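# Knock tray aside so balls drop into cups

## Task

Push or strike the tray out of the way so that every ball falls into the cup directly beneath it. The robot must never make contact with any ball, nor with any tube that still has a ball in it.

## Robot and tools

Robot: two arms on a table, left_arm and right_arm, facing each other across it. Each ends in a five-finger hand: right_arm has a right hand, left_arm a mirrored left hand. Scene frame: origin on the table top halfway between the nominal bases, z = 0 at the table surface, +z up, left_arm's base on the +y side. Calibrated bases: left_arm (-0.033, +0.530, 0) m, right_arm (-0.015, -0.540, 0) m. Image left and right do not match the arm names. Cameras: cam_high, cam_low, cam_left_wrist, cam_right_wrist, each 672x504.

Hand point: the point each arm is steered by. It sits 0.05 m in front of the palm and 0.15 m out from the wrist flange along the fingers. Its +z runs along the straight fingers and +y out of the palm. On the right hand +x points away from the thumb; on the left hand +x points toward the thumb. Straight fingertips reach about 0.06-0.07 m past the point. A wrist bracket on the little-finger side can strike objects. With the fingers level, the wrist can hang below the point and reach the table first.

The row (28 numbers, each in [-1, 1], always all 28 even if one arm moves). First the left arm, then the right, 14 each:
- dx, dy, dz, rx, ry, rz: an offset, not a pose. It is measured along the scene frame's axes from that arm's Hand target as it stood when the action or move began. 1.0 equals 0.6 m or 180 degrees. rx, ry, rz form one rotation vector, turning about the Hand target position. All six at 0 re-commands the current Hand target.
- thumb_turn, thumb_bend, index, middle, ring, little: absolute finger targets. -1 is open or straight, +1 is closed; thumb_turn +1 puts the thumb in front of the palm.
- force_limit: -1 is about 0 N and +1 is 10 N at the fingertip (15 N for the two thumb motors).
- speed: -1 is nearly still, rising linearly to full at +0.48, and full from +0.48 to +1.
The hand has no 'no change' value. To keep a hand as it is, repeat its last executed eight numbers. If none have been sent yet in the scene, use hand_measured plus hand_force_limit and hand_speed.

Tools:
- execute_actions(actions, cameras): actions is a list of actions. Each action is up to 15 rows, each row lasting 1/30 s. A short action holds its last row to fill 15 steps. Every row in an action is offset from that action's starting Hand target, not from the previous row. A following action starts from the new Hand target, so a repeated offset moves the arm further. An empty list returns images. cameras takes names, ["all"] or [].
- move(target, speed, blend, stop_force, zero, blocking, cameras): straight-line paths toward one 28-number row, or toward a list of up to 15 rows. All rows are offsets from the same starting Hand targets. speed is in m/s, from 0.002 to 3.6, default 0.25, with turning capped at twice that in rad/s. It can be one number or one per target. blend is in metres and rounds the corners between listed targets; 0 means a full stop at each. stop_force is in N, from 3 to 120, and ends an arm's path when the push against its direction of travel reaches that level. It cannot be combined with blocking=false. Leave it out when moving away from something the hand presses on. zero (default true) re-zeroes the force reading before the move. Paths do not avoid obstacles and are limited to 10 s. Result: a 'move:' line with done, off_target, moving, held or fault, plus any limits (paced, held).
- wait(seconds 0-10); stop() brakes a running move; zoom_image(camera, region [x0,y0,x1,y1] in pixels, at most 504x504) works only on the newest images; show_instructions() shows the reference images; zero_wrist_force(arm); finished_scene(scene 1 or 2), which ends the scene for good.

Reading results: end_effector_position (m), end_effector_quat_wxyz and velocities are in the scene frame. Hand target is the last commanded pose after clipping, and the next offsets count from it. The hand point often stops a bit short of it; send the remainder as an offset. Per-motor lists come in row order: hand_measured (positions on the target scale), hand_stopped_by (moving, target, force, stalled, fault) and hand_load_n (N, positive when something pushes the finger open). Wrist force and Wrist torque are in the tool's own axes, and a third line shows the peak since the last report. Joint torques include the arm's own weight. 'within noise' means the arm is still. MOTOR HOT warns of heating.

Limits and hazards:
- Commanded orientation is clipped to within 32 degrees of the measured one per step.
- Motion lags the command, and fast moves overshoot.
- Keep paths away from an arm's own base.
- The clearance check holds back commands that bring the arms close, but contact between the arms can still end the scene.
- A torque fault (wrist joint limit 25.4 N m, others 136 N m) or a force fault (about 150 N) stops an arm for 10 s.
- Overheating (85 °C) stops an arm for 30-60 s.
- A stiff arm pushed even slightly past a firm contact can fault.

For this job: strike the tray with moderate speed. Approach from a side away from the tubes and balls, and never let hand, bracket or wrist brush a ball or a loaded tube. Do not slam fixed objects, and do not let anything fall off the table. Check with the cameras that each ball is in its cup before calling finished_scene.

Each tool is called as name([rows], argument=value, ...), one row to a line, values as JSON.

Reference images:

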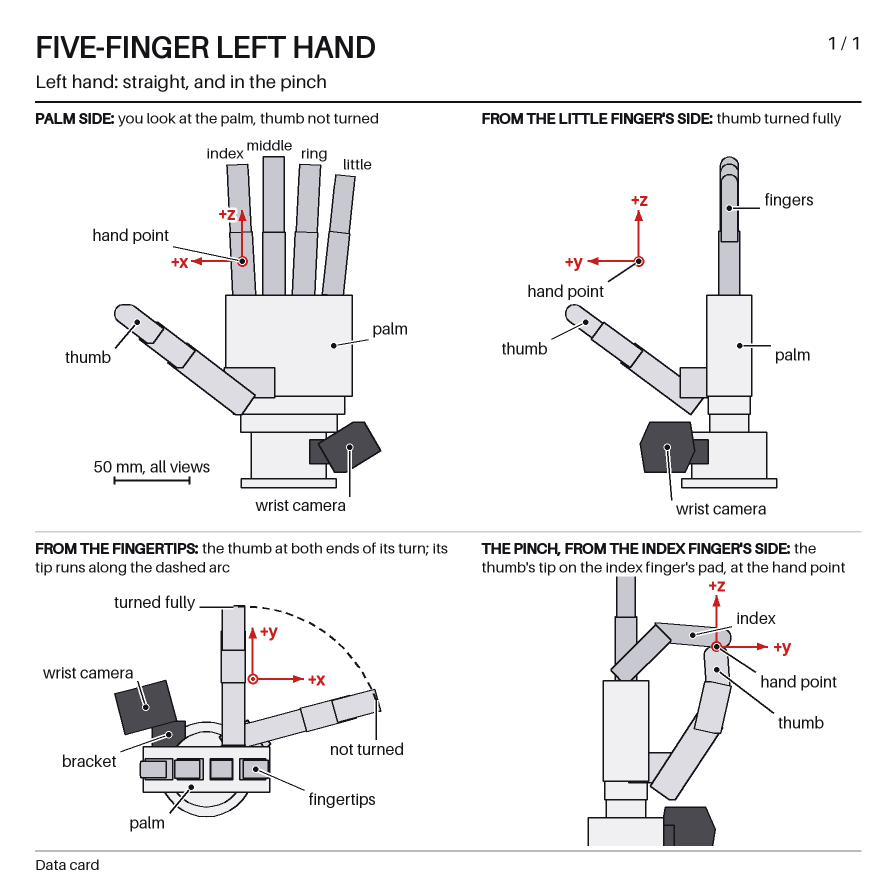

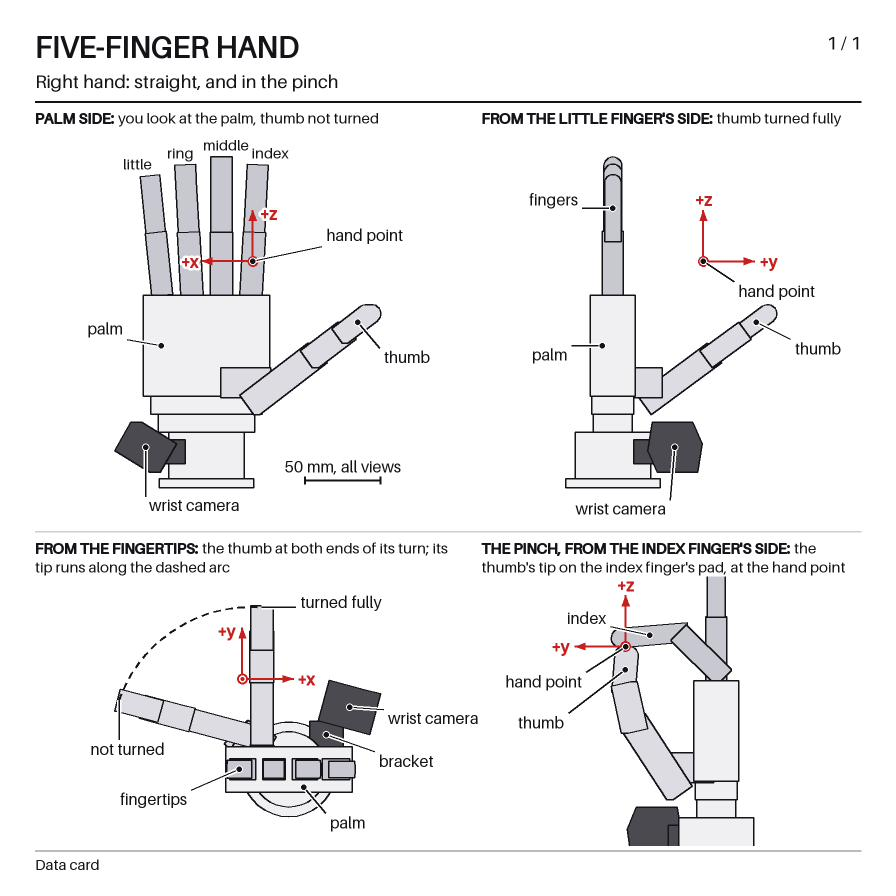

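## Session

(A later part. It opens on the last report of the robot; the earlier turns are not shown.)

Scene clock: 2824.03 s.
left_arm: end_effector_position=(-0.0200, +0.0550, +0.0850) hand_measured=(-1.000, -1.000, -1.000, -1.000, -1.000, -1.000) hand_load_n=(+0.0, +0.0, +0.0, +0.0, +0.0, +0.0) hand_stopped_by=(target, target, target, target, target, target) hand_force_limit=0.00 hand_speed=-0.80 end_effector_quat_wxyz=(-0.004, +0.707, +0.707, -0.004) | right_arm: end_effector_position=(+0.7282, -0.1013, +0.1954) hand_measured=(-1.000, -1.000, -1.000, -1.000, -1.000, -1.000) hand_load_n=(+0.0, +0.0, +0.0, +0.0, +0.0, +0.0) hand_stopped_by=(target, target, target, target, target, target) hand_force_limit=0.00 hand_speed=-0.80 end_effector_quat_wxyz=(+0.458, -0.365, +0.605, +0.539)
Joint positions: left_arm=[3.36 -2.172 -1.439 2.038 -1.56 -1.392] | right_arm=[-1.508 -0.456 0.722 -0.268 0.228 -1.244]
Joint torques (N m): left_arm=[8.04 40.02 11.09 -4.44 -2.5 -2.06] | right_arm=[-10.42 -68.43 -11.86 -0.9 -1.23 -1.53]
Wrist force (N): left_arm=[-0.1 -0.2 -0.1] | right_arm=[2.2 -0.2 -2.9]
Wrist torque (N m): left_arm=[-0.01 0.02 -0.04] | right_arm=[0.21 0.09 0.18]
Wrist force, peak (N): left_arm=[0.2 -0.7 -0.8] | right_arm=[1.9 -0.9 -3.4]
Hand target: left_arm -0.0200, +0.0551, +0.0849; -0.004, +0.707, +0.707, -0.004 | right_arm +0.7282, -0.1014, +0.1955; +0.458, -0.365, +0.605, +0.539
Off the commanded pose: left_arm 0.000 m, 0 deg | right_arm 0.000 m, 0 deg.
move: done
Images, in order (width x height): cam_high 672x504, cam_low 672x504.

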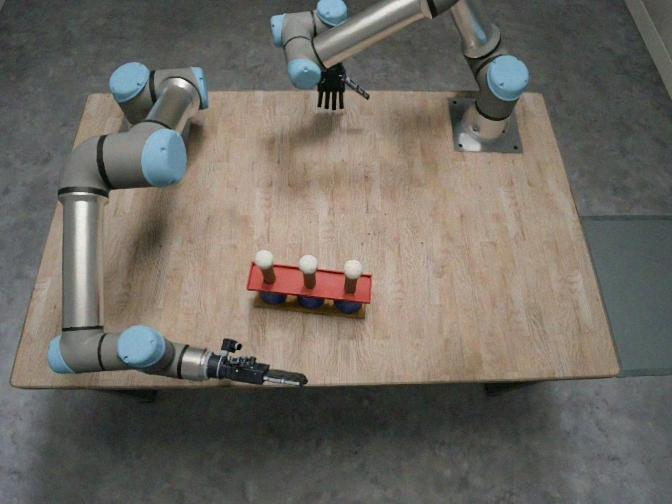

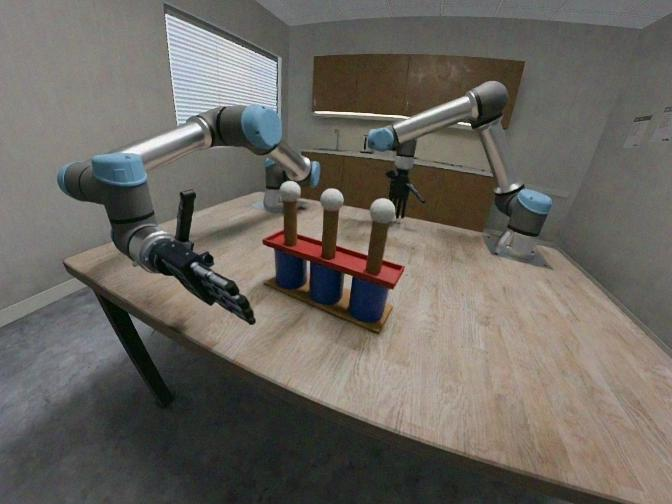

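execute_actions([
  [[0,0,0,0,0,0,-1,-1,-1,-1,-1,-1,0,-0.8,-0.41417,0.04708,0,0,0,0.0212,-1,-1,-1,-1,-1,-1,0,-0.8],[0,0,0,0,0,0,-1,-1,-1,-1,-1,-1,0,-0.8,-0.41417,0.04708,0,0,0,0.0425,-1,-1,-1,-1,-1,-1,0,-0.8],[0,0,0,0,0,0,-1,-1,-1,-1,-1,-1,0,-0.8,-0.41417,0.04708,0,0.0036,0.0573,0.0635,-1,-1,-1,-1,-1,-1,0,-0.8],[0,0,0,0,0,0,-1,-1,-1,-1,-1,-1,0,-0.8,-0.41417,0.04708,0,0.0033,0.1149,0.0839,-1,-1,-1,-1,-1,-1,0,-0.8],[0,0,0,0,0,0,-1,-1,-1,-1,-1,-1,0,-0.8,-0.41417,0.04708,0,-0.0007,0.1726,0.1035,-1,-1,-1,-1,-1,-1,0,-0.8],[0,0,0,0,0,0,-1,-1,-1,-1,-1,-1,0,-0.8,-0.41417,0.04708,0,-0.0087,0.2305,0.1218,-1,-1,-1,-1,-1,-1,0,-0.8],[0,0,0,0,0,0,-1,-1,-1,-1,-1,-1,0,-0.8,-0.41417,0.04708,0,-0.0205,0.2882,0.1383,-1,-1,-1,-1,-1,-1,0,-0.8],[0,0,0,0,0,0,-1,-1,-1,-1,-1,-1,0,-0.8,0,0,0,0,0,0,-1,-1,-1,-1,-1,-1,0,-0.8],[0,0,0,0,0,0,-1,-1,-1,-1,-1,-1,0,-0.8,0,0,0,0,0,0,-1,-1,-1,-1,-1,-1,0,-0.8]],
], cameras=["all"])

Scene clock: 2857.20 s.
left_arm: end_effector_position=(-0.0200, +0.0551, +0.0849) hand_measured=(-1.000, -1.000, -1.000, -1.000, -1.000, -1.000) hand_load_n=(+0.0, +0.0, +0.0, +0.0, +0.0, +0.0) hand_stopped_by=(target, target, target, target, target, target) hand_force_limit=0.00 hand_speed=-0.80 end_effector_quat_wxyz=(-0.004, +0.707, +0.707, -0.004) | right_arm: end_effector_position=(+0.7239, -0.1037, +0.1966) hand_measured=(-1.000, -1.000, -1.000, -1.000, -1.000, -1.000) hand_load_n=(+0.0, +0.0, +0.0, +0.0, +0.0, -0.5) hand_stopped_by=(target, target, target, target, target, target) hand_force_limit=0.00 hand_speed=-0.80 end_effector_quat_wxyz=(+0.459, -0.364, +0.606, +0.539)
Joint positions: left_arm=[3.36 -2.172 -1.439 2.038 -1.56 -1.392] | right_arm=[-1.51 -0.476 0.76 -0.288 0.228 -1.242]
Joint torques (N m): left_arm=[8.15 32.74 7.31 -4.6 -2.55 -1.46] | right_arm=[-9.46 -43.3 -23.23 -2.63 0.58 2.08]
Wrist force (N): left_arm=[0.0 -0.1 -0.1] | right_arm=[3.6 -3.1 -3.1]
Wrist torque (N m): left_arm=[0.00 0.01 -0.02] | right_arm=[-0.22 -0.12 0.18]
Wrist force, peak (N): left_arm=[0.1 -0.2 -0.4] | right_arm=[21.9 1.8 11.4]
Hand target: left_arm -0.0200, +0.0551, +0.0849; -0.004, +0.707, +0.707, -0.004 | right_arm +0.7282, -0.1014, +0.1955; +0.458, -0.365, +0.605, +0.539
Off the commanded pose: left_arm 0.000 m, 0 deg | right_arm 0.005 m, 0 deg.

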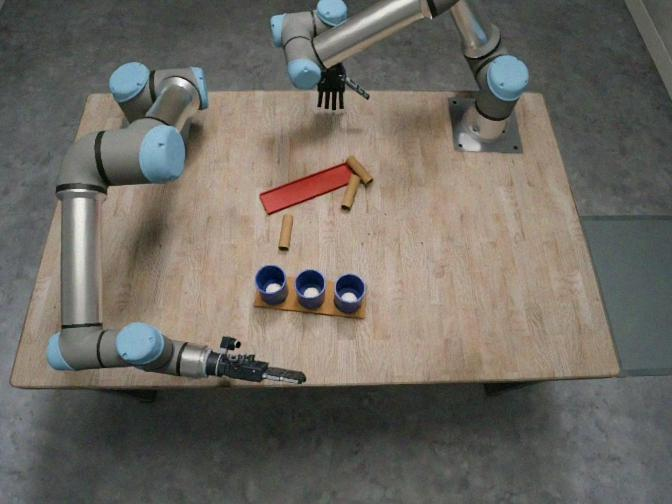

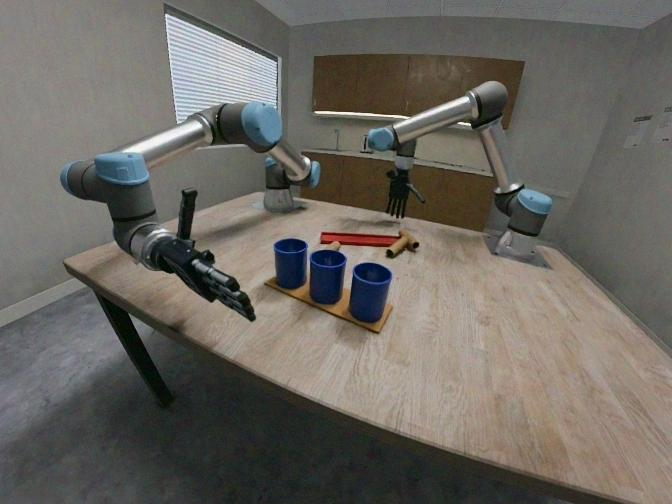

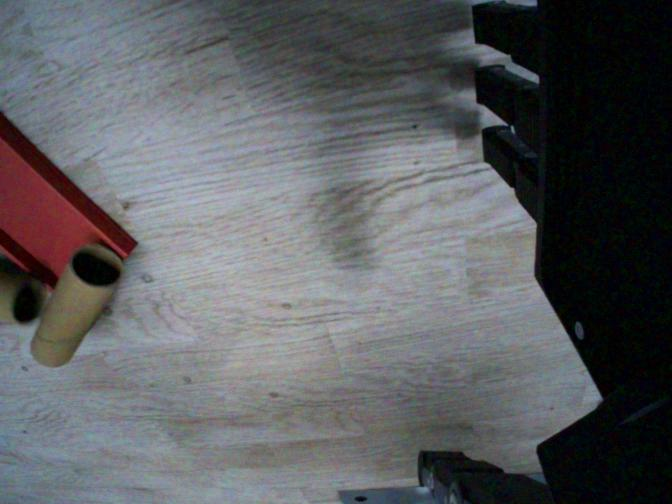

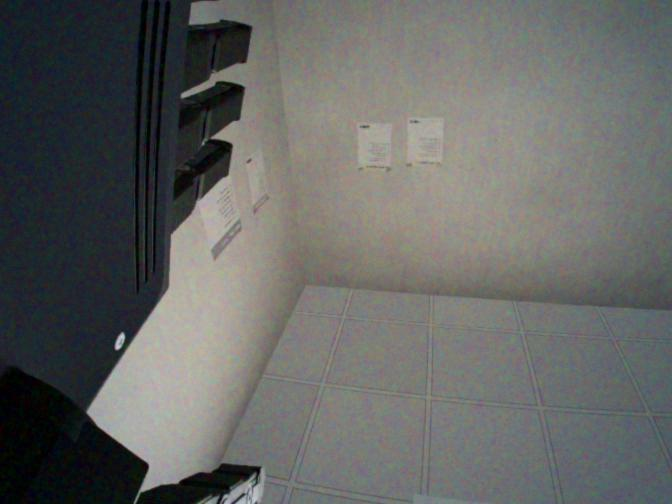

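wait(seconds=0.5, cameras=["cam_high"])

zoom_image(camera="cam_high", region=[236, 140, 386, 330])

Scene clock: 2865.43 s.
left_arm: end_effector_position=(-0.0200, +0.0551, +0.0849) hand_measured=(-1.000, -1.000, -1.000, -1.000, -1.000, -1.000) hand_load_n=(+0.0, -0.5, +0.0, +0.5, +0.0, +0.0) hand_stopped_by=(target, target, target, target, target, target) hand_force_limit=0.00 hand_speed=-0.80 end_effector_quat_wxyz=(-0.004, +0.707, +0.707, -0.004) | right_arm: end_effector_position=(+0.7239, -0.1037, +0.1965) hand_measured=(-1.000, -1.000, -1.000, -1.000, -1.000, -1.000) hand_load_n=(+0.0, +0.0, +0.0, +0.0, +0.0, +0.0) hand_stopped_by=(target, target, target, target, target, target) hand_force_limit=0.00 hand_speed=-0.80 end_effector_quat_wxyz=(+0.459, -0.364, +0.606, +0.539)
Joint positions: left_arm=[3.36 -2.172 -1.439 2.038 -1.56 -1.392] | right_arm=[-1.51 -0.476 0.76 -0.288 0.228 -1.242]
Joint torques (N m): left_arm=[8.72 35.14 7.88 -3.8 -2.03 -0.09] | right_arm=[-10.82 -43.83 -15.39 1.93 -0.94 2.68]
Wrist force (N): left_arm=[-0.1 -0.2 -0.2] | right_arm=[3.3 -3.1 -3.1]
Wrist torque (N m): left_arm=[-0.01 0.02 -0.02] | right_arm=[-0.21 -0.07 0.14]
Wrist force, peak (N): left_arm=[-0.4 -0.1 -0.4] | right_arm=[3.8 -3.2 -3.0]
Hand target: left_arm -0.0200, +0.0551, +0.0849; -0.004, +0.707, +0.707, -0.004 | right_arm +0.7282, -0.1014, +0.1955; +0.458, -0.365, +0.605, +0.539
Off the commanded pose: left_arm 0.000 m, 0 deg | right_arm 0.005 m, 0 deg.
wait: 0.50 s; at rest from the start
Images, in order (width x height): cam_high 672x504.

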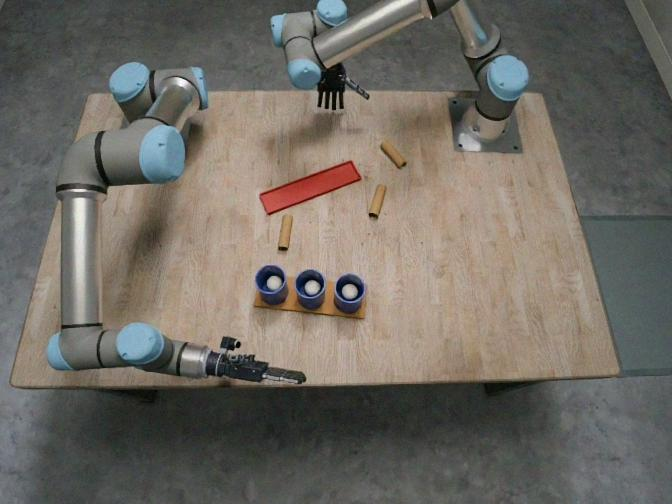

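Scaled by 2.653 from the camera's 672x504 image, which has a finer 960x720 frame.

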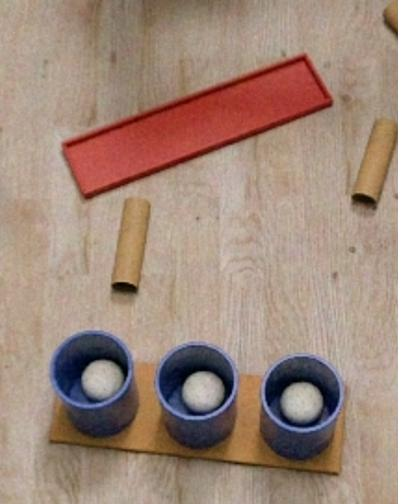

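finished_scene(scene=1)

The scene is finished: the task was done.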